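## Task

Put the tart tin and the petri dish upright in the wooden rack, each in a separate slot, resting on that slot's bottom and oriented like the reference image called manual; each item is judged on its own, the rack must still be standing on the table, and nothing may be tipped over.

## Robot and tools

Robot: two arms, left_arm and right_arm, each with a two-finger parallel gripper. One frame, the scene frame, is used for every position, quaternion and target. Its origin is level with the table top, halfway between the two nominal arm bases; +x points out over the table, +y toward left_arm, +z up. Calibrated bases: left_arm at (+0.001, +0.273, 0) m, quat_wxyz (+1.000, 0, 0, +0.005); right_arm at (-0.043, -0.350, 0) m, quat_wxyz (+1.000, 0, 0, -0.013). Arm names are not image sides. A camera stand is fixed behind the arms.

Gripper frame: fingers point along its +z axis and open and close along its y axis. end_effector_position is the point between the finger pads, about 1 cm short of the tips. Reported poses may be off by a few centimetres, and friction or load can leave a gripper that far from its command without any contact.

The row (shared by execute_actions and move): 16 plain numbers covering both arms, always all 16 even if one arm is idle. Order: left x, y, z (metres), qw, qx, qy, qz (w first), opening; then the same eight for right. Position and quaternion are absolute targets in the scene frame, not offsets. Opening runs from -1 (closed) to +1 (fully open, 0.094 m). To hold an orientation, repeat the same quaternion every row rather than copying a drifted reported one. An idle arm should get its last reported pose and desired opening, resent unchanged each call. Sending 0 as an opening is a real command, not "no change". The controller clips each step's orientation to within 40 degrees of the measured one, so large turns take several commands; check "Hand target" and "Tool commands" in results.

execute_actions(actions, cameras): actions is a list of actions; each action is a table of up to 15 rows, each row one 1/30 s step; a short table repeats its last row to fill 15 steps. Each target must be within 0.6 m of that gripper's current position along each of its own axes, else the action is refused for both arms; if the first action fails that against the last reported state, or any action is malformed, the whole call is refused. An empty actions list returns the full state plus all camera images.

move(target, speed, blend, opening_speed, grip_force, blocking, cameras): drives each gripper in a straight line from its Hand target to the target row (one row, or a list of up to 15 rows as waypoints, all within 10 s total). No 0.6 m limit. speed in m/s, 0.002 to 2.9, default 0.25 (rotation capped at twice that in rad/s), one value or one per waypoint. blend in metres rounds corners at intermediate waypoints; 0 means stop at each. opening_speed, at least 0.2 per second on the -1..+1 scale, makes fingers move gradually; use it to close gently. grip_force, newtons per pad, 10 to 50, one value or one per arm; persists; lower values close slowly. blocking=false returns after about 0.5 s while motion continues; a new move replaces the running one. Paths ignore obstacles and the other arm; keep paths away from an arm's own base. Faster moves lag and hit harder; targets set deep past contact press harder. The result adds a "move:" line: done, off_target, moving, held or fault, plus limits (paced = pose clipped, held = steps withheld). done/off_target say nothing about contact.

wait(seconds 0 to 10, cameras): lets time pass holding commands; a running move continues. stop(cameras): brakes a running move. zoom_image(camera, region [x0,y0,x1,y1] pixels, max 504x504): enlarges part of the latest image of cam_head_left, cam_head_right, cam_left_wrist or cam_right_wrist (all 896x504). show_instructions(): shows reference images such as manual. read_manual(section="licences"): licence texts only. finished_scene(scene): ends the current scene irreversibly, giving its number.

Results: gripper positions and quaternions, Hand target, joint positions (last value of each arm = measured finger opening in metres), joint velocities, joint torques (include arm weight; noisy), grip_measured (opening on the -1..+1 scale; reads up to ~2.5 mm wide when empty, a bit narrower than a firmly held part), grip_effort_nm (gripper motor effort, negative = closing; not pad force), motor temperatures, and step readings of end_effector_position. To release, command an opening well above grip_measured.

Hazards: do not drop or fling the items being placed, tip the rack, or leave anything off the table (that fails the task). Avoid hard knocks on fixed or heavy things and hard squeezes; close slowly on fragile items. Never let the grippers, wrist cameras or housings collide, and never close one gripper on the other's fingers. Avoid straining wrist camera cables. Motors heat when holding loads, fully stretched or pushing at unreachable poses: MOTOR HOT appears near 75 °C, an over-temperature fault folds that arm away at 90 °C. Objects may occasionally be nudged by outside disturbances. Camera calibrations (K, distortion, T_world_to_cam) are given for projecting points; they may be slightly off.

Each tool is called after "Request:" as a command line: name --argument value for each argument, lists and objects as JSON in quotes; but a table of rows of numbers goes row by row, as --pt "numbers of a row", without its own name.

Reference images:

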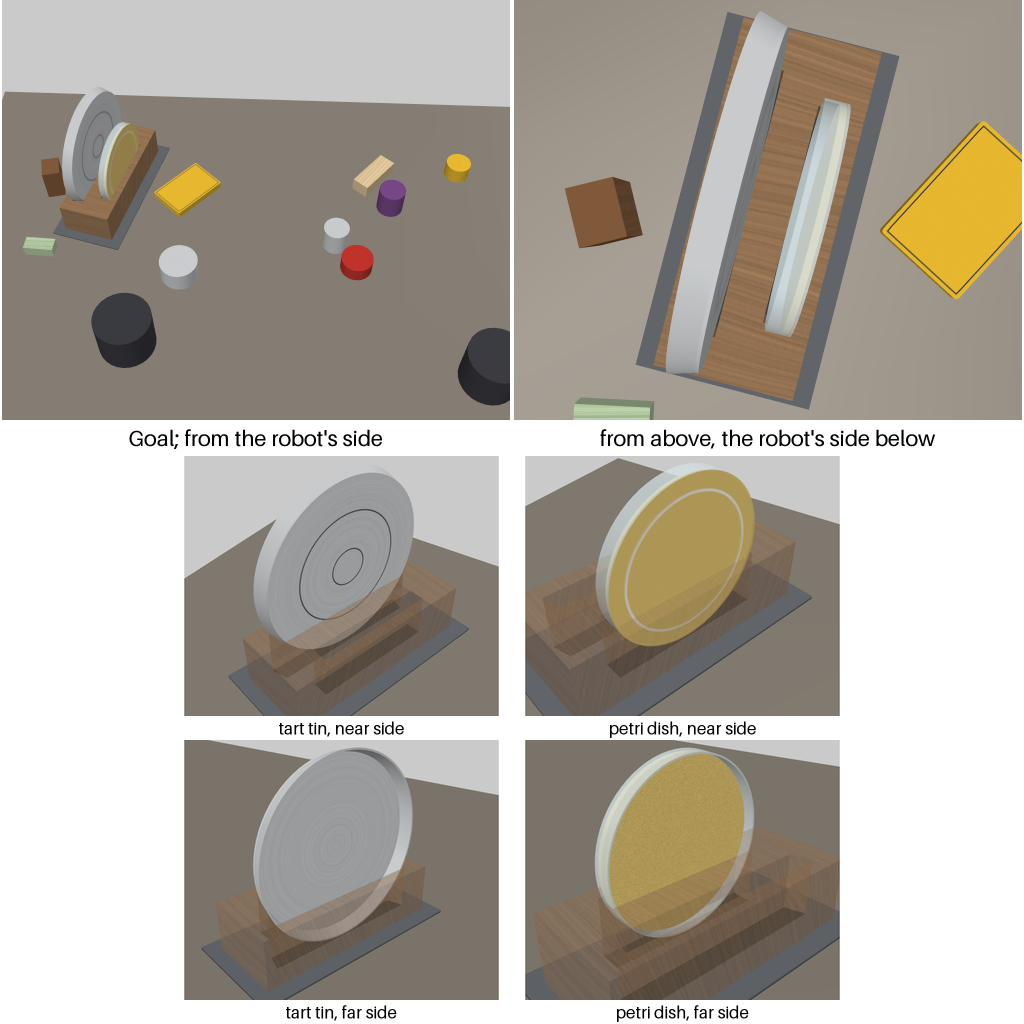

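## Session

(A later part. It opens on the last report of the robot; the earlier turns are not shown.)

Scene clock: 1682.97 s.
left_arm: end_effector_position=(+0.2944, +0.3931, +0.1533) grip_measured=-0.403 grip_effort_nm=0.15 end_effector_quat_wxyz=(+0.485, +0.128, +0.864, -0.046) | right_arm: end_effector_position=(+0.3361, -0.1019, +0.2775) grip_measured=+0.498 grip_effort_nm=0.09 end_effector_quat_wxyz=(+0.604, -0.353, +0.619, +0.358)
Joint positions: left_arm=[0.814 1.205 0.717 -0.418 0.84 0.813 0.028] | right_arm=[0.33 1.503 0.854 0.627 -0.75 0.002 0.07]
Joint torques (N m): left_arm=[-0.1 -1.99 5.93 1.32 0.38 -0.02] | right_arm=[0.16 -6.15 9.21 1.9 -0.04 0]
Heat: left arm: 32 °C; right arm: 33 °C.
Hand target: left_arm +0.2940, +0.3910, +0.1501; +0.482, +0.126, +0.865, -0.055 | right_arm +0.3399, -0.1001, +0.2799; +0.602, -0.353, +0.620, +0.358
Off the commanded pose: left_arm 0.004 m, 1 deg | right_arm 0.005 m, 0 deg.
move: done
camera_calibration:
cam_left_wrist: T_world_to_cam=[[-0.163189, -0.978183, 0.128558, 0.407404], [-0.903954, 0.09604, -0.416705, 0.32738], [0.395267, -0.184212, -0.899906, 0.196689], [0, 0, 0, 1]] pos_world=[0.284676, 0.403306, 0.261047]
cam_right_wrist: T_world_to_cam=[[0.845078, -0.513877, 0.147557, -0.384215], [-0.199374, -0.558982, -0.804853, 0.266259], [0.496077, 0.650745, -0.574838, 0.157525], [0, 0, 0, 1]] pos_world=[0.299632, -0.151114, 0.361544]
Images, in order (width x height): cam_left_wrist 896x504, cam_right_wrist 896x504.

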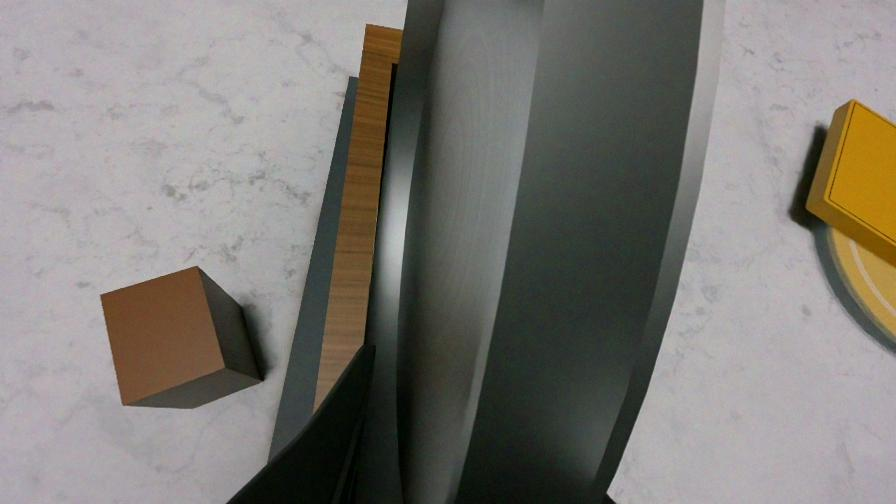

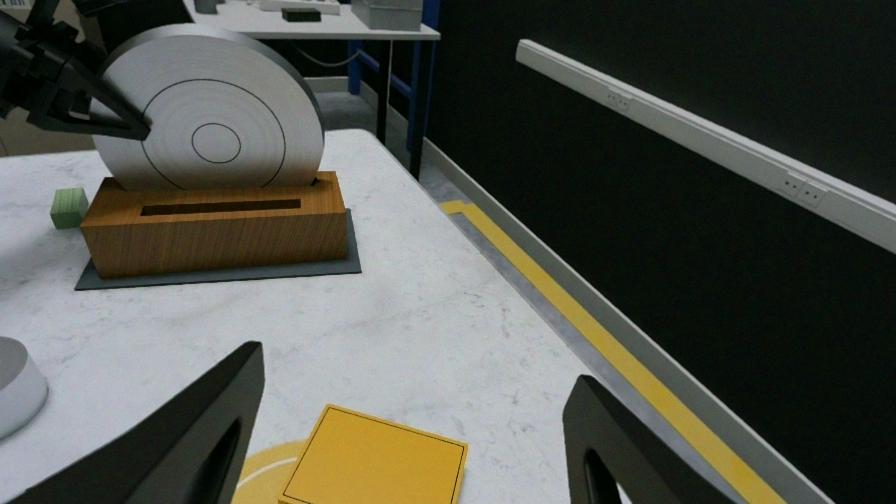

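Request:
move --pt "0.205 0.412 0.205 0.4818 0.1262 0.8655 -0.0549 0 0.34 -0.10 0.28 0.602 -0.353 0.620 0.358 0.5" --pt "0.20 0.30 0.28 0.4818 0.1262 0.8655 -0.0549 1 0.24 -0.33 0.28 0.602 -0.353 0.620 0.358 0.5" --pt "0.36 0.04 0.22 0 0.353 0.9355 0 1 0.22 -0.42 0.28 0.602 -0.353 0.620 0.358 0.5" --speed '[0.06,0.25,0.3]' --blend '[0.0,0.03,0]' --cameras '["all"]'

Scene clock: 1744.20 s.
left_arm: end_effector_position=(+0.3604, +0.0416, +0.2181) grip_measured=+0.997 grip_effort_nm=0.15 end_effector_quat_wxyz=(+0.114, +0.349, +0.930, -0.023) | right_arm: end_effector_position=(+0.2247, -0.4218, +0.2820) grip_measured=+0.498 grip_effort_nm=0.09 end_effector_quat_wxyz=(+0.677, -0.192, +0.680, +0.205)
Joint positions: left_arm=[-0.586 2.05 2.257 -1.545 -0.004 0.142 0.094] | right_arm=[-0.949 1.063 0.543 0.551 -1.545 0.05 0.07]
Joint torques (N m): left_arm=[-0.2 -8.44 7.42 0.7 0.04 0] | right_arm=[-0.87 -3.74 5.75 1.5 -0.12 -0.03]
Heat: left arm: 31 °C; right arm: 33 °C.
Hand target: left_arm +0.3597, +0.0401, +0.2195; +0.112, +0.351, +0.929, -0.024 | right_arm +0.2211, -0.4195, +0.2800; +0.677, -0.194, +0.680, +0.204
Off the commanded pose: left_arm 0.003 m, 13 deg | right_arm 0.005 m, 28 deg.
joint sent to its limit (left arm) — joint 4 (wrist pitch), lower limit. The joint targets are off in orientation, not in position.
joint sent to its limit (right arm) — joint 5 (wrist yaw), lower limit. The joint targets are off in orientation, not in position.
move: off_target (left_arm, right_arm); blend cut to 0 m at target 2
camera_calibration:
cam_left_wrist: T_world_to_cam=[[-0.493379, -0.869711, 0.0134296, 0.205598], [-0.81579, 0.468037, 0.339747, 0.235553], [-0.301767, 0.156668, -0.940421, 0.410004], [0, 0, 0, 1]] pos_world=[0.417325, 0.00432829, 0.302787]
cam_right_wrist: T_world_to_cam=[[0.506847, -0.849706, 0.145276, -0.520159], [-0.426301, -0.393542, -0.814489, 0.192232], [0.749249, 0.35089, -0.561696, 0.236483], [0, 0, 0, 1]] pos_world=[0.168405, -0.449311, 0.364969]

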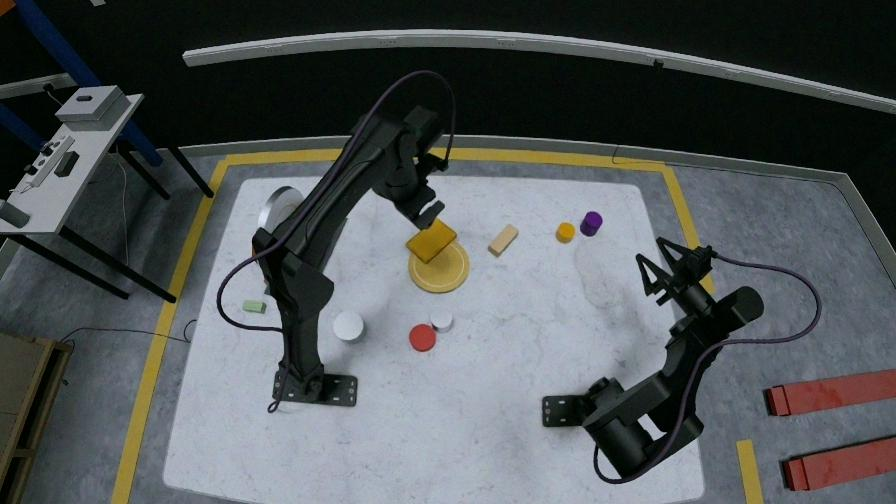

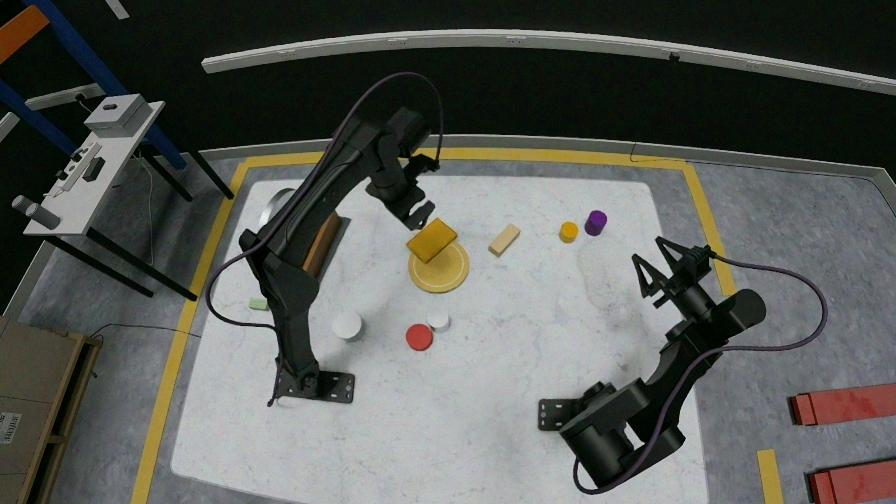

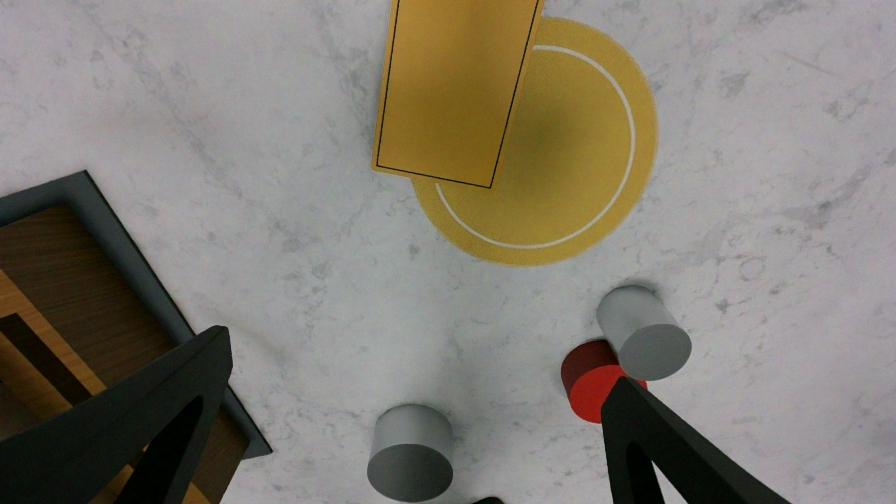

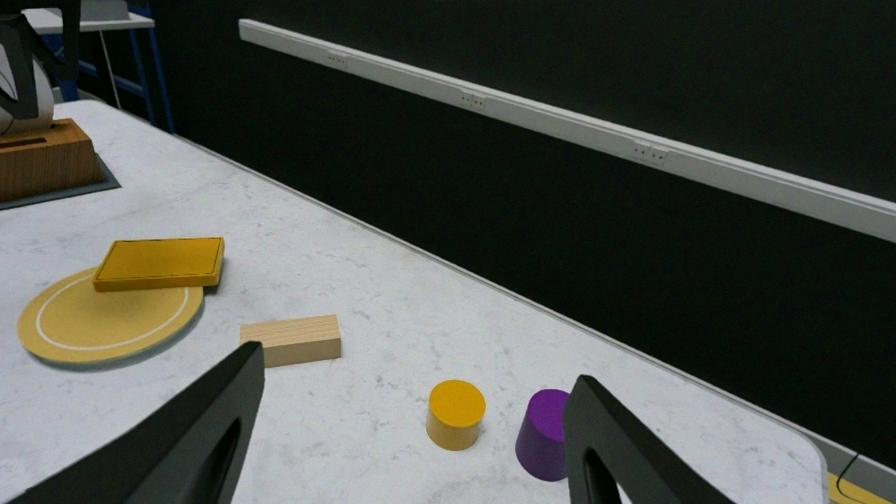

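Request:
move --pt "0.36 -0.07 0.15 0 -0.424 0.9055 0 0.3 0.22 -0.42 0.28 0.677 -0.194 0.680 0.204 0.5" --pt "0.365 -0.072 0.05 0 -0.424 0.9055 0 0.3 0.22 -0.42 0.28 0.677 -0.194 0.680 0.204 0.5" --speed 0.2 --cameras '["cam_left_wrist"]'

Scene clock: 1784.27 s.
left_arm: end_effector_position=(+0.3667, -0.0728, +0.0457) grip_measured=+0.303 grip_effort_nm=-0.14 end_effector_quat_wxyz=(+0.003, -0.421, +0.907, -0.005) | right_arm: end_effector_position=(+0.2247, -0.4218, +0.2820) grip_measured=+0.498 grip_effort_nm=0.09 end_effector_quat_wxyz=(+0.677, -0.192, +0.680, +0.205)
Joint positions: left_arm=[-0.77 2.658 2.638 -1.538 -0.002 -1.628 0.061] | right_arm=[-0.949 1.063 0.543 0.551 -1.545 0.05 0.07]
Joint torques (N m): left_arm=[0.01 -13.11 7.19 0.25 0.03 -0.1] | right_arm=[-1.18 -4.01 5.63 1.48 -0.12 -0.03]
Heat: left arm: 32 °C; right arm: 33 °C.
Hand target: left_arm +0.3649, -0.0718, +0.0499; +0.001, -0.424, +0.906, -0.003 | right_arm +0.2205, -0.4199, +0.2799; +0.678, -0.193, +0.680, +0.203
Off the commanded pose: left_arm 0.005 m, 1 deg | right_arm 0.005 m, 0 deg.
joint sent to its limit (left arm) — joint 4 (wrist pitch), lower limit. The joint targets still meet the commanded pose.
joint sent to its limit (right arm) — joint 5 (wrist yaw), lower limit. The joint targets still meet the commanded pose.
move: done
camera_calibration:
cam_left_wrist: T_world_to_cam=[[0.878054, -0.478297, 0.0159142, -0.363053], [-0.407594, -0.730005, 0.548597, 0.106383], [-0.250775, -0.488185, -0.835935, 0.197406], [0, 0, 0, 1]] pos_world=[0.411646, 0.000383695, 0.112435]
Images, in order (width x height): cam_left_wrist 896x504.

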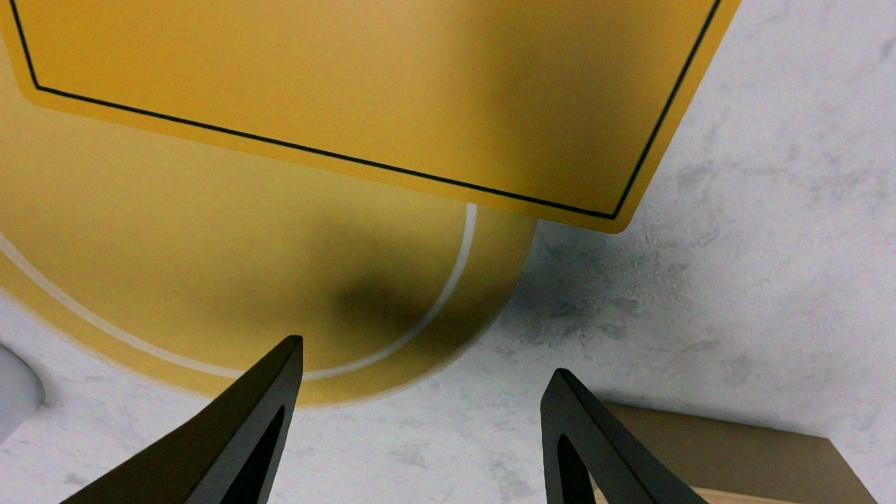

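Request:
move --pt "0.367 -0.068 0.031 0 -0.424 0.9055 0 0.3 0.22 -0.42 0.28 0.677 -0.194 0.680 0.204 0.5" --pt "0.425 0.000 0.032 0 -0.424 0.9055 0 0.3 0.22 -0.42 0.28 0.677 -0.194 0.680 0.204 0.5" --speed 0.08 --cameras '["cam_left_wrist"]'

Scene clock: 1794.30 s.
left_arm: end_effector_position=(+0.4226, +0.0000, +0.0320) grip_measured=+0.303 grip_effort_nm=-0.13 end_effector_quat_wxyz=(-0.007, -0.429, +0.903, -0.004) | right_arm: end_effector_position=(+0.2247, -0.4218, +0.2820) grip_measured=+0.498 grip_effort_nm=0.08 end_effector_quat_wxyz=(+0.677, -0.192, +0.680, +0.205)
Joint positions: left_arm=[-0.581 2.654 2.574 -1.492 0.016 -1.457 0.061] | right_arm=[-0.949 1.063 0.543 0.551 -1.545 0.05 0.07]
Joint torques (N m): left_arm=[-0.29 -12.3 7.54 0.37 -0.15 0.07] | right_arm=[-1.17 -4 5.63 1.48 -0.12 -0.03]
Heat: left arm: 34 °C; right arm: 33 °C.
Hand target: left_arm +0.4249, +0.0000, +0.0320; +0.000, -0.424, +0.906, -0.001 | right_arm +0.2205, -0.4199, +0.2799; +0.678, -0.193, +0.680, +0.203
Off the commanded pose: left_arm 0.002 m, 1 deg | right_arm 0.005 m, 0 deg.
joint sent to its limit (right arm) — joint 5 (wrist yaw), lower limit. The joint targets still meet the commanded pose.
move: done
camera_calibration:
cam_left_wrist: T_world_to_cam=[[0.886429, -0.462864, 0.00104354, -0.380123], [-0.383767, -0.733686, 0.560739, 0.179294], [-0.25878, -0.497455, -0.827992, 0.238455], [0, 0, 0, 1]] pos_world=[0.467467, 0.0742214, 0.0972985]
Images, in order (width x height): cam_left_wrist 896x504.

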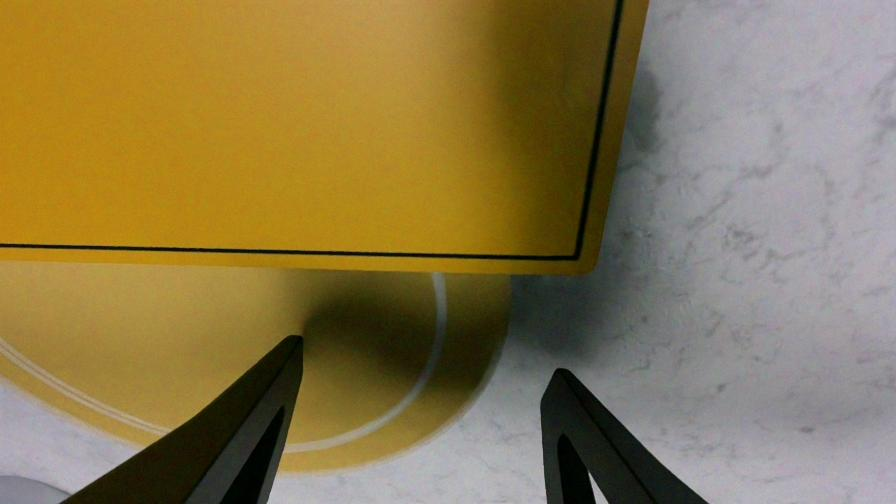

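Request:
move --pt "0.42 0.01 0.13 0 -0.424 0.9055 0 0.3 0.22 -0.42 0.28 0.677 -0.194 0.680 0.204 0.5" --pt "0.437 0.080 0.11 -0.0237 0.2459 0.9645 -0.0928 1 0.22 -0.42 0.28 0.677 -0.194 0.680 0.204 0.5" --speed 0.2 --blend '[0.02,0]' --cameras '["cam_left_wrist","cam_head_right","cam_right_wrist"]'

Scene clock: 1852.93 s.
left_arm: end_effector_position=(+0.4407, +0.0790, +0.0870) grip_measured=+0.997 grip_effort_nm=0.15 end_effector_quat_wxyz=(-0.004, +0.239, +0.967, -0.088) | right_arm: end_effector_position=(+0.2247, -0.4218, +0.2820) grip_measured=+0.498 grip_effort_nm=0.09 end_effector_quat_wxyz=(+0.677, -0.192, +0.680, +0.205)
Joint positions: left_arm=[-0.361 2.495 2.484 -1.547 0.177 0.133 0.094] | right_arm=[-0.949 1.063 0.543 0.551 -1.545 0.05 0.07]
Joint torques (N m): left_arm=[0.46 -16.68 4.62 0.33 0.26 0.09] | right_arm=[-1.18 -3.99 5.64 1.47 -0.12 -0.05]
Motor temperatures (°C): left_arm=[24 39 31 28 27 24 25] | right_arm=[24 29 33 32 25 25 26]
Heat: left arm: 39 °C; right arm: 33 °C.
Hand target: left_arm +0.4369, +0.0800, +0.1089; +0.010, +0.243, +0.965, -0.097 | right_arm +0.2205, -0.4199, +0.2799; +0.678, -0.193, +0.680, +0.203
Off the commanded pose: left_arm 0.023 m, 3 deg | right_arm 0.005 m, 0 deg.
joint sent to its limit (left arm) — joint 4 (wrist pitch), lower limit. The joint targets are off in orientation, not in position.
joint sent to its limit (right arm) — joint 5 (wrist yaw), lower limit. The joint targets still meet the commanded pose.
move: off_target (left_arm); target 2's new opening was sent with left_arm's hand 0.023 m and 3 deg from that target
camera_calibration:
cam_left_wrist: T_world_to_cam=[[-0.272828, -0.945151, 0.179594, 0.173769], [-0.776418, 0.326544, 0.539021, 0.304545], [-0.568102, 0.00762021, -0.822923, 0.424103], [0, 0, 0, 1]] pos_world=[0.524796, 0.0615591, 0.15364]
cam_right_wrist: T_world_to_cam=[[0.506847, -0.849706, 0.145276, -0.520159], [-0.426301, -0.393542, -0.814489, 0.192232], [0.749249, 0.35089, -0.561696, 0.236483], [0, 0, 0, 1]] pos_world=[0.168405, -0.449311, 0.364969]
Images, in order (width x height): cam_head_right 896x504, cam_left_wrist 896x504, cam_right_wrist 896x504.

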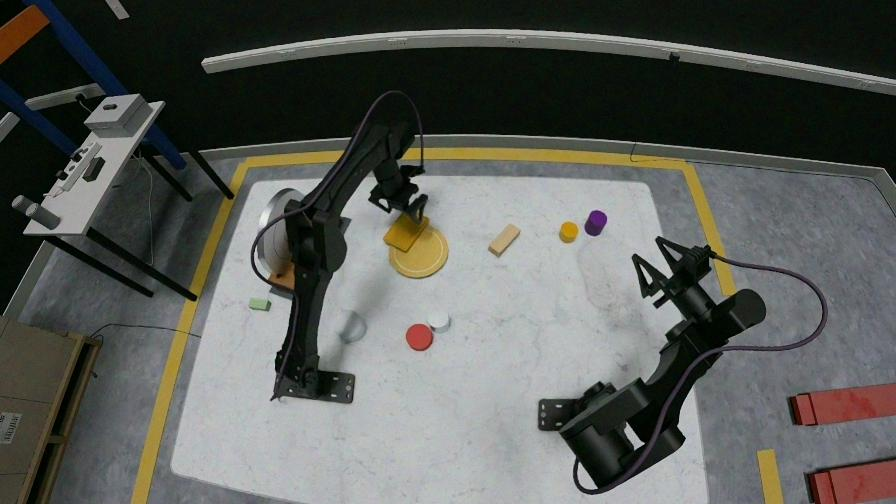

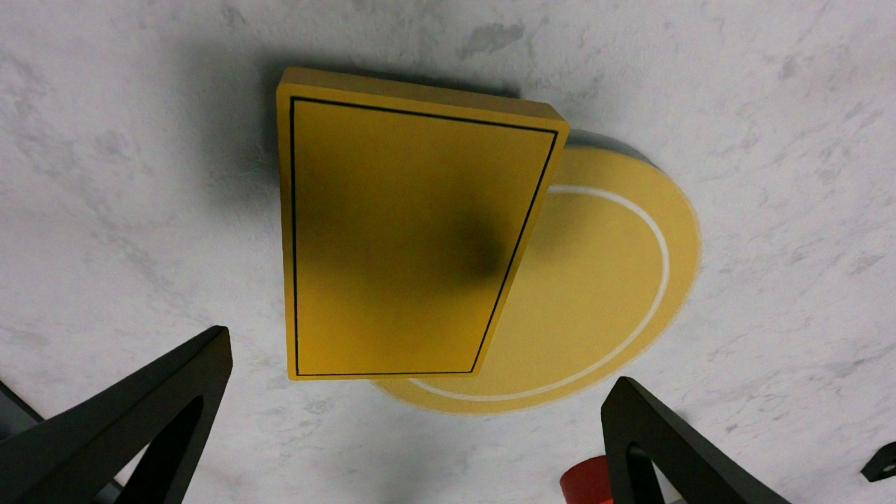

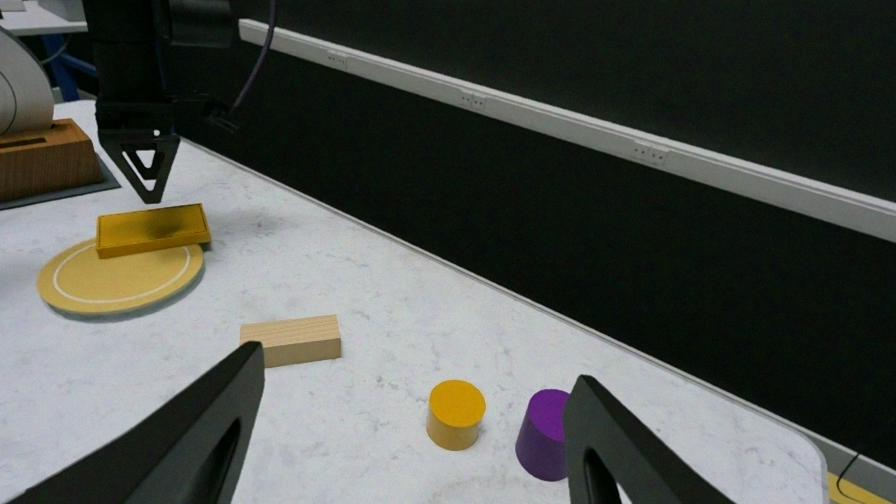

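Request:
move --pt "0.444 0.083 0.052 -0.0237 0.2459 0.9645 -0.0928 1 0.22 -0.42 0.28 0.677 -0.194 0.680 0.204 0.5" --speed 0.08 --cameras '["cam_left_wrist","cam_right_wrist"]'

Request:
zoom_image --camera "cam_right_wrist" --region '[0, 100, 300, 350]'

Scene clock: 1867.47 s.
left_arm: end_effector_position=(+0.4434, +0.0819, +0.0608) grip_measured=+0.997 grip_effort_nm=0.15 end_effector_quat_wxyz=(-0.016, +0.245, +0.965, -0.087) | right_arm: end_effector_position=(+0.2247, -0.4218, +0.2820) grip_measured=+0.498 grip_effort_nm=0.08 end_effector_quat_wxyz=(+0.677, -0.192, +0.680, +0.205)
Joint positions: left_arm=[-0.354 2.524 2.431 -1.494 0.177 0.155 0.094] | right_arm=[-0.949 1.063 0.543 0.551 -1.545 0.05 0.07]
Joint torques (N m): left_arm=[0.76 -11.28 5.04 0.49 0.23 0.08] | right_arm=[-1.2 -3.97 5.6 1.48 -0.12 -0.04]
Heat: left arm: 38 °C; right arm: 33 °C.
Hand target: left_arm +0.4438, +0.0830, +0.0521; -0.024, +0.246, +0.965, -0.093 | right_arm +0.2205, -0.4199, +0.2799; +0.678, -0.193, +0.680, +0.203
Off the commanded pose: left_arm 0.009 m, 1 deg | right_arm 0.005 m, 0 deg.
joint sent to its limit (right arm) — joint 5 (wrist yaw), lower limit. The joint targets still meet the commanded pose.
move: done
camera_calibration:
cam_left_wrist: T_world_to_cam=[[-0.28241, -0.942608, 0.17814, 0.186106], [-0.758878, 0.333118, 0.559586, 0.310289], [-0.586812, 0.0228457, -0.809401, 0.410252], [0, 0, 0, 1]] pos_world=[0.528771, 0.0626897, 0.125272]
cam_right_wrist: T_world_to_cam=[[0.506847, -0.849706, 0.145276, -0.520159], [-0.426301, -0.393542, -0.814489, 0.192232], [0.749249, 0.35089, -0.561696, 0.236483], [0, 0, 0, 1]] pos_world=[0.168405, -0.449311, 0.364969]
Images, in order (width x height): cam_left_wrist 896x504, cam_right_wrist 896x504.

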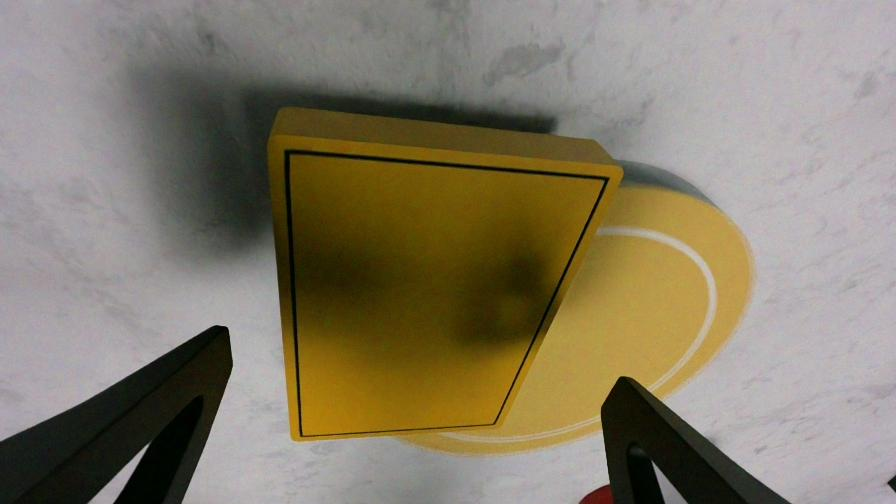

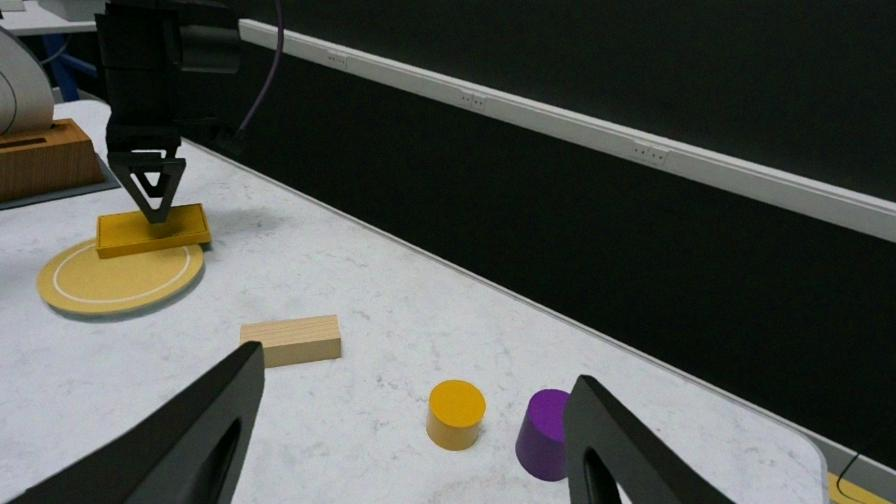

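Scaled by 1.680 from the camera's 896x504 image, which has a finer 1280x720 frame.

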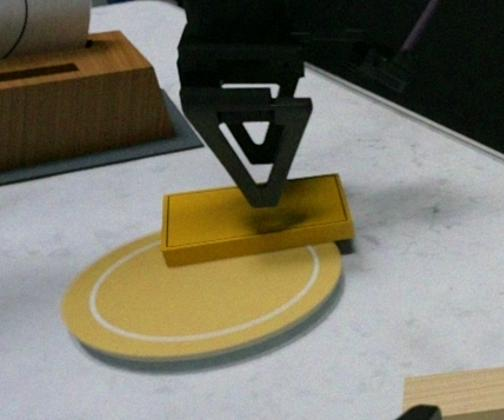

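Request:
move --pt "0.444 0.083 0.022 -0.0237 0.2459 0.9645 -0.0928 1 0.22 -0.42 0.28 0.677 -0.194 0.680 0.204 0.5" --pt "0.444 0.083 0.022 -0.0237 0.2459 0.9645 -0.0928 0.3 0.22 -0.42 0.28 0.677 -0.194 0.680 0.204 0.5" --speed 0.06 --opening_speed 0.7 --cameras '["cam_left_wrist","cam_right_wrist"]'

Request:
zoom_image --camera "cam_right_wrist" --region '[0, 100, 300, 350]'

Scene clock: 1880.57 s.
left_arm: end_effector_position=(+0.4439, +0.0814, +0.0262) grip_measured=+0.622 grip_effort_nm=-1.03 end_effector_quat_wxyz=(-0.021, +0.245, +0.965, -0.088) | right_arm: end_effector_position=(+0.2247, -0.4218, +0.2820) grip_measured=+0.498 grip_effort_nm=0.08 end_effector_quat_wxyz=(+0.677, -0.192, +0.680, +0.205)
Joint positions: left_arm=[-0.353 2.524 2.293 -1.365 0.18 0.156 0.076] | right_arm=[-0.949 1.063 0.543 0.551 -1.545 0.05 0.07]
Joint torques (N m): left_arm=[0.65 -12.23 4.75 0.48 0.2 0.09] | right_arm=[-1.21 -3.99 5.57 1.47 -0.12 -0.03]
Heat: left arm: 39 °C; right arm: 33 °C.
Hand target: left_arm +0.4441, +0.0831, +0.0221; -0.024, +0.246, +0.965, -0.093 | right_arm +0.2205, -0.4199, +0.2799; +0.678, -0.193, +0.680, +0.203
Off the commanded pose: left_arm 0.005 m, 1 deg | right_arm 0.005 m, 0 deg.
joint sent to its limit (right arm) — joint 5 (wrist yaw), lower limit. The joint targets still meet the commanded pose.
move: done
camera_calibration:
cam_left_wrist: T_world_to_cam=[[-0.281122, -0.942503, 0.180717, 0.191297], [-0.753824, 0.333409, 0.566204, 0.327713], [-0.593902, 0.0229437, -0.80421, 0.385557], [0, 0, 0, 1]] pos_world=[0.529799, 0.0621891, 0.0899459]
cam_right_wrist: T_world_to_cam=[[0.506847, -0.849706, 0.145276, -0.520159], [-0.426301, -0.393542, -0.814489, 0.192232], [0.749249, 0.35089, -0.561696, 0.236483], [0, 0, 0, 1]] pos_world=[0.168405, -0.449311, 0.364969]
Images, in order (width x height): cam_left_wrist 896x504, cam_right_wrist 896x504.

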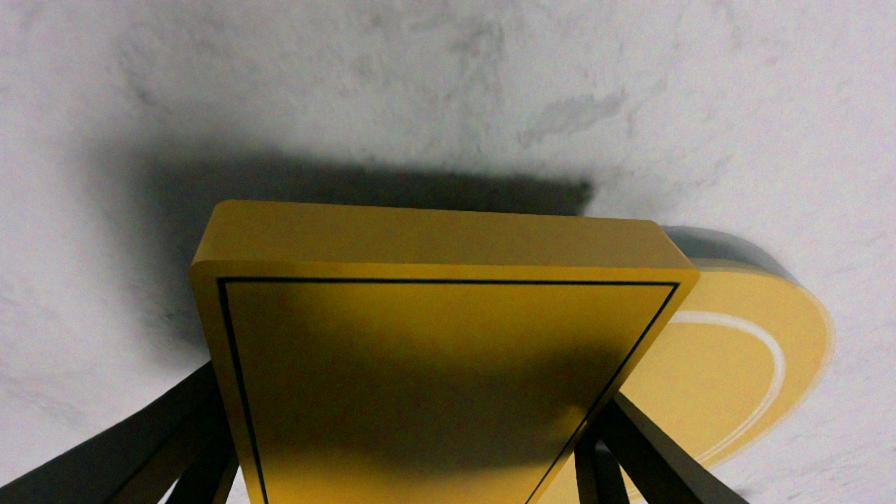

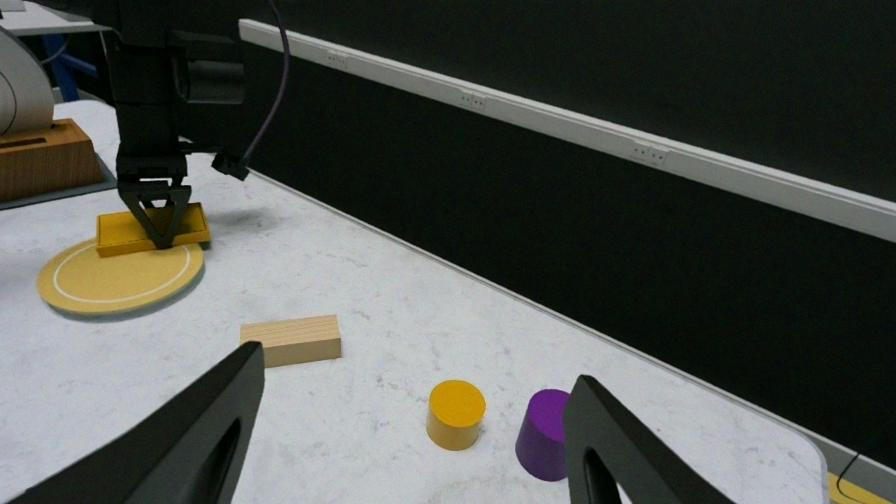

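Scaled by 1.680 from the camera's 896x504 image, which has a finer 1280x720 frame.

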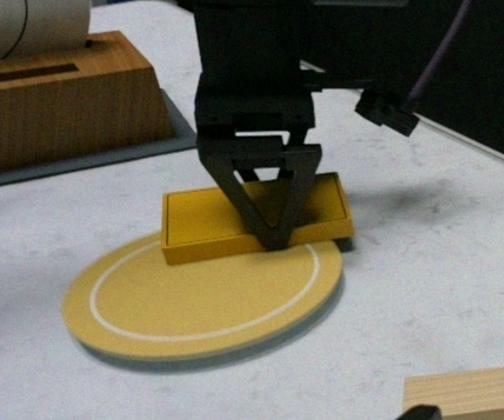

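Request:
move --pt "0.444 0.083 0.11 -0.0237 0.2459 0.9645 -0.0928 -0.2 0.22 -0.42 0.28 0.677 -0.194 0.680 0.204 0.5" --pt "0.525 0.11 0.11 0 0.247 0.969 0 -0.2 0.22 -0.42 0.28 0.677 -0.194 0.680 0.204 0.5" --pt "0.525 0.11 0.035 0 0.247 0.969 0 -0.2 0.22 -0.42 0.28 0.677 -0.194 0.680 0.204 0.5" --speed '[0.1,0.15,0.06]' --cameras '["cam_left_wrist","cam_right_wrist","cam_head_right"]'

Request:
zoom_image --camera "cam_right_wrist" --region '[0, 100, 300, 350]'

Scene clock: 1901.93 s.
left_arm: end_effector_position=(+0.5188, +0.1093, +0.0379) grip_measured=+0.622 grip_effort_nm=-1.03 end_effector_quat_wxyz=(+0.069, +0.242, +0.968, -0.010) | right_arm: end_effector_position=(+0.2247, -0.4218, +0.2820) grip_measured=+0.498 grip_effort_nm=0.08 end_effector_quat_wxyz=(+0.677, -0.192, +0.680, +0.205)
Joint positions: left_arm=[-0.314 2.781 2.839 -1.49 0.011 0.186 0.076] | right_arm=[-0.949 1.063 0.543 0.551 -1.545 0.05 0.07]
Joint torques (N m): left_arm=[0.13 -12.29 7.76 0.78 -0.1 0.08] | right_arm=[-1.18 -3.97 5.64 1.48 -0.12 -0.03]
Heat: left arm: 39 °C; right arm: 33 °C.
Hand target: left_arm +0.5241, +0.1101, +0.0348; +0.076, +0.246, +0.966, -0.005 | right_arm +0.2205, -0.4199, +0.2799; +0.678, -0.193, +0.680, +0.203
Off the commanded pose: left_arm 0.007 m, 8 deg | right_arm 0.005 m, 0 deg.
elbow stopped short (left arm): the move would have taken joint 3 (elbow) straighter than the controller allows.
joint sent to its limit (right arm) — joint 5 (wrist yaw), lower limit. The joint targets still meet the commanded pose.
move: off_target (left_arm)
camera_calibration:
cam_left_wrist: T_world_to_cam=[[-0.284694, -0.958464, 0.0171864, 0.246353], [-0.864975, 0.264571, 0.426404, 0.438709], [-0.41324, 0.106529, -0.904369, 0.339673], [0, 0, 0, 1]] pos_world=[0.589975, 0.0838662, 0.115888]
cam_right_wrist: T_world_to_cam=[[0.506847, -0.849706, 0.145276, -0.520159], [-0.426301, -0.393542, -0.814489, 0.192232], [0.749249, 0.35089, -0.561696, 0.236483], [0, 0, 0, 1]] pos_world=[0.168405, -0.449311, 0.364969]
Images, in order (width x height): cam_head_right 896x504, cam_left_wrist 896x504, cam_right_wrist 896x504.

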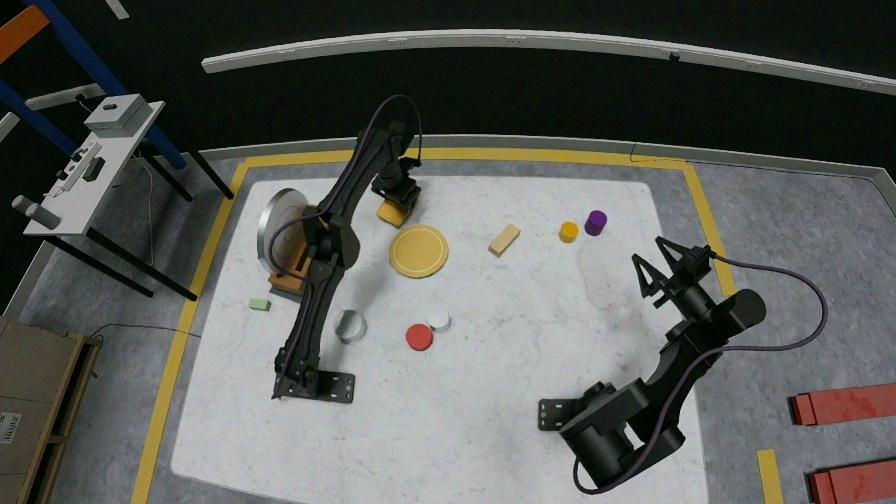

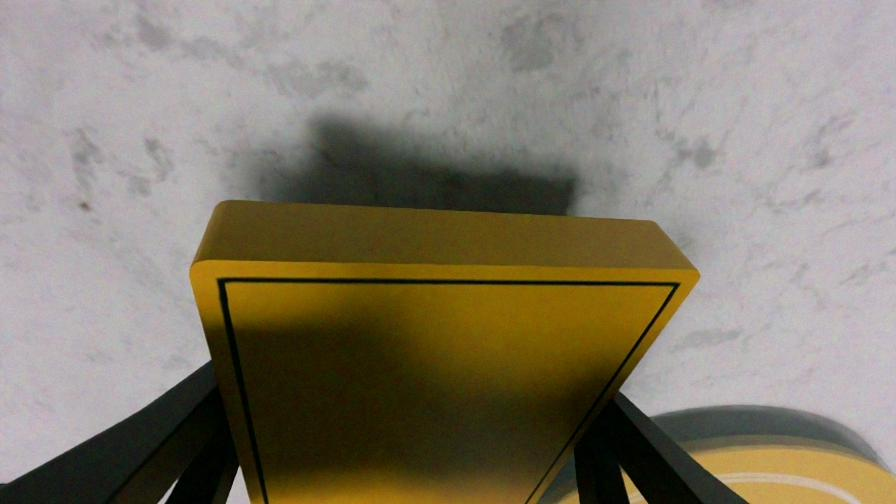

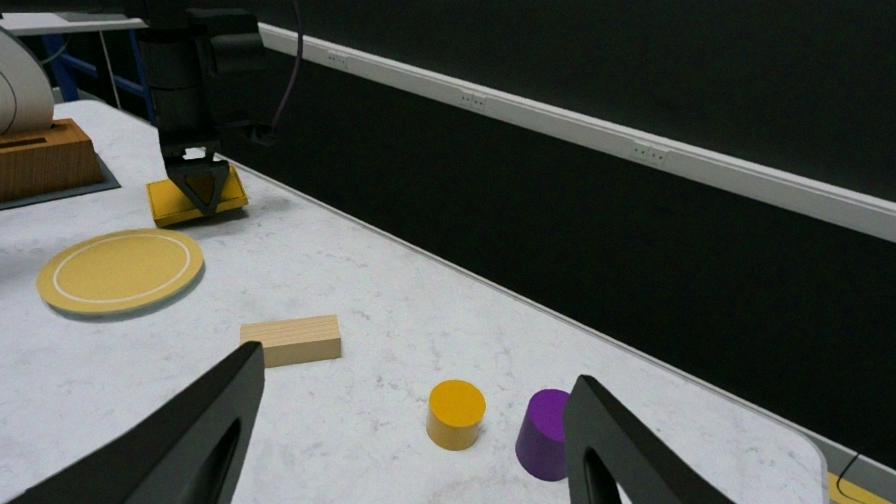

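Scaled by 1.680 from the camera's 896x504 image, which has a finer 1280x720 frame.

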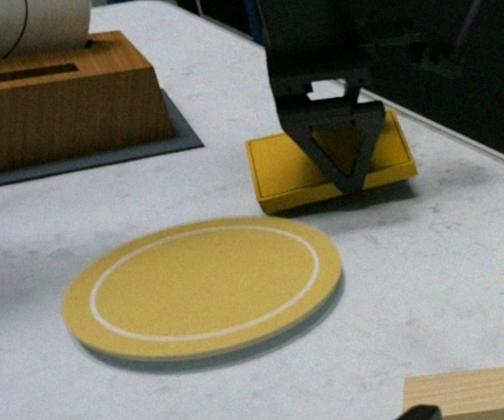

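Request:
move --pt "0.505 0.117 0.018 0 0.247 0.969 0 -0.2 0.22 -0.42 0.28 0.677 -0.194 0.680 0.204 0.5" --pt "0.505 0.117 0.018 0 0.247 0.969 0 0.95 0.22 -0.42 0.28 0.677 -0.194 0.680 0.204 0.5" --speed 0.05 --opening_speed 0.7 --cameras '["cam_left_wrist","cam_right_wrist"]'

Request:
zoom_image --camera "cam_right_wrist" --region '[0, 100, 300, 350]'

Scene clock: 1917.20 s.
left_arm: end_effector_position=(+0.5047, +0.1140, +0.0227) grip_measured=+0.947 grip_effort_nm=0.15 end_effector_quat_wxyz=(+0.031, +0.244, +0.969, -0.007) | right_arm: end_effector_position=(+0.2247, -0.4218, +0.2820) grip_measured=+0.498 grip_effort_nm=0.09 end_effector_quat_wxyz=(+0.677, -0.192, +0.680, +0.205)
Joint positions: left_arm=[-0.314 2.808 2.839 -1.54 0.01 0.189 0.091] | right_arm=[-0.949 1.063 0.543 0.551 -1.545 0.05 0.07]
Joint torques (N m): left_arm=[0.23 -12.07 7.62 0.42 -0.09 0.08] | right_arm=[-1.17 -4.01 5.6 1.48 -0.12 -0.03]
Heat: left arm: 38 °C; right arm: 33 °C.
Hand target: left_arm +0.5043, +0.1171, +0.0178; +0.025, +0.247, +0.969, -0.001 | right_arm +0.2205, -0.4199, +0.2799; +0.678, -0.193, +0.680, +0.203
Off the commanded pose: left_arm 0.006 m, 4 deg | right_arm 0.005 m, 0 deg.
elbow stopped short (left arm): the move would have taken joint 3 (elbow) straighter than the controller allows.
joint sent to its limit (right arm) — joint 5 (wrist yaw), lower limit. The joint targets still meet the commanded pose.
move: off_target (left_arm); target 2's new opening was sent with left_arm's hand 0.006 m and 4 deg from that target
camera_calibration:
cam_left_wrist: T_world_to_cam=[[-0.285602, -0.958235, 0.0147278, 0.2475], [-0.830709, 0.255197, 0.49477, 0.414047], [-0.477864, 0.129073, -0.868899, 0.348839], [0, 0, 0, 1]] pos_world=[0.581337, 0.0864735, 0.0946031]
cam_right_wrist: T_world_to_cam=[[0.506847, -0.849706, 0.145276, -0.520159], [-0.426301, -0.393542, -0.814489, 0.192232], [0.749249, 0.35089, -0.561696, 0.236483], [0, 0, 0, 1]] pos_world=[0.168405, -0.449311, 0.364969]
Images, in order (width x height): cam_left_wrist 896x504, cam_right_wrist 896x504.

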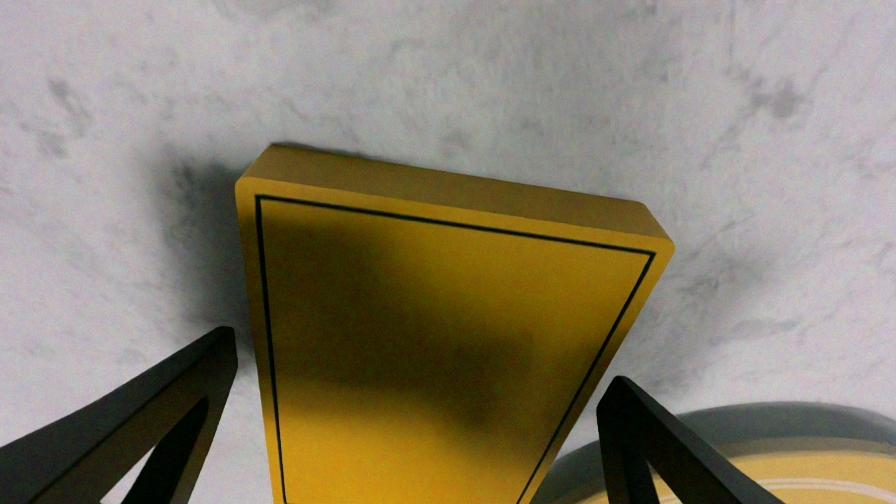

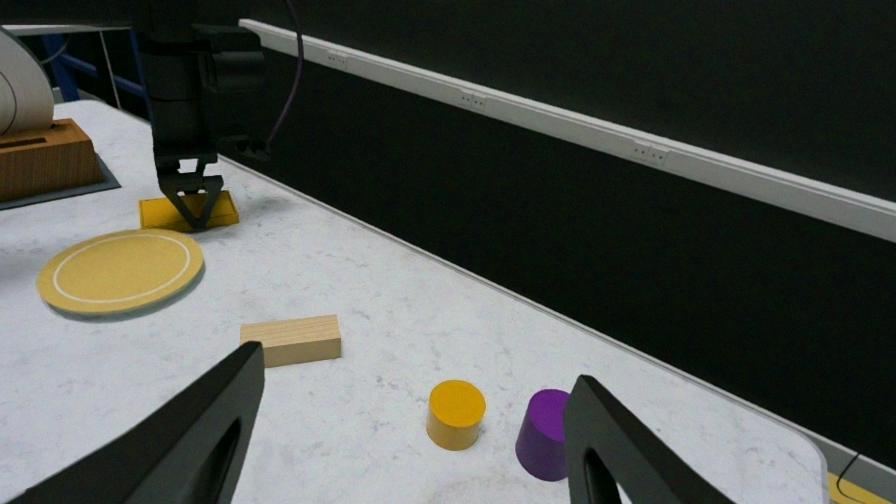

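Scaled by 1.680 from the camera's 896x504 image, which has a finer 1280x720 frame.

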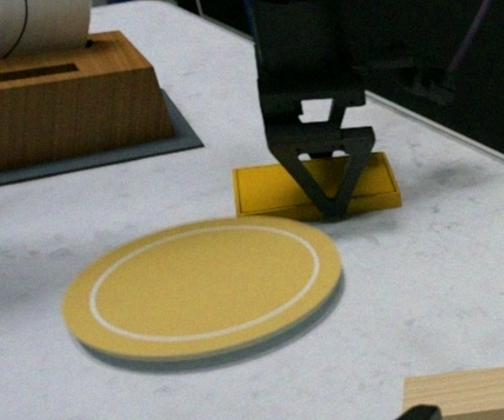

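Request:
move --pt "0.49 0.115 0.10 0 0.247 0.969 0 0.95 0.22 -0.42 0.28 0.677 -0.194 0.680 0.204 0.5" --pt "0.41 0.08 0.13 0 0.866 0.5 0 0.4 0.22 -0.42 0.28 0.677 -0.194 0.680 0.204 0.5" --speed 0.2 --cameras '["cam_left_wrist"]'

Scene clock: 1951.07 s.
left_arm: end_effector_position=(+0.4156, +0.0794, +0.1040) grip_measured=+0.403 grip_effort_nm=-0.14 end_effector_quat_wxyz=(+0.001, +0.862, +0.507, -0.002) | right_arm: end_effector_position=(+0.2247, -0.4218, +0.2820) grip_measured=+0.498 grip_effort_nm=0.09 end_effector_quat_wxyz=(+0.677, -0.192, +0.680, +0.205)
Joint positions: left_arm=[-0.448 2.381 2.356 -1.547 0.003 1.64 0.066] | right_arm=[-0.949 1.063 0.543 0.551 -1.545 0.05 0.07]
Joint torques (N m): left_arm=[-0.43 -16.92 4.53 0.31 -0.03 0.1] | right_arm=[-1.16 -4.03 5.6 1.48 -0.12 -0.04]
Heat: left arm: 39 °C; right arm: 32 °C.
Hand target: left_arm +0.4102, +0.0801, +0.1287; +0.015, +0.866, +0.500, +0.011 | right_arm +0.2205, -0.4199, +0.2799; +0.678, -0.193, +0.680, +0.203
Off the commanded pose: left_arm 0.027 m, 1 deg | right_arm 0.005 m, 0 deg.
joint sent to its limit (left arm) — joint 4 (wrist pitch), lower limit. The joint targets still meet the commanded pose.
joint sent to its limit (right arm) — joint 5 (wrist yaw), lower limit. The joint targets still meet the commanded pose.
move: off_target (left_arm); target 2's new opening was sent with left_arm's hand 0.027 m and 1 deg from that target
camera_calibration:
cam_left_wrist: T_world_to_cam=[[-0.954337, 0.298691, 0.00492545, 0.366869], [0.253, 0.799364, 0.544985, -0.190197], [0.158845, 0.521346, -0.838431, 0.0824189], [0, 0, 0, 1]] pos_world=[0.385145, -0.000512706, 0.17095]
Images, in order (width x height): cam_left_wrist 896x504.

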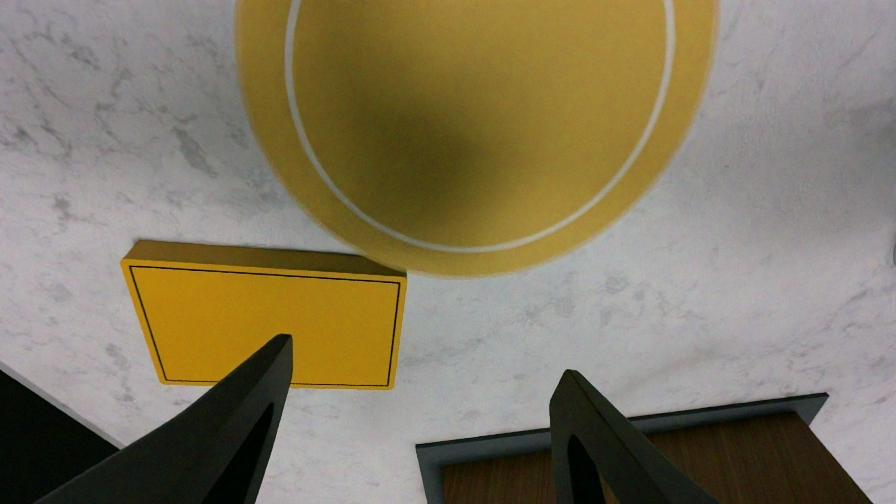

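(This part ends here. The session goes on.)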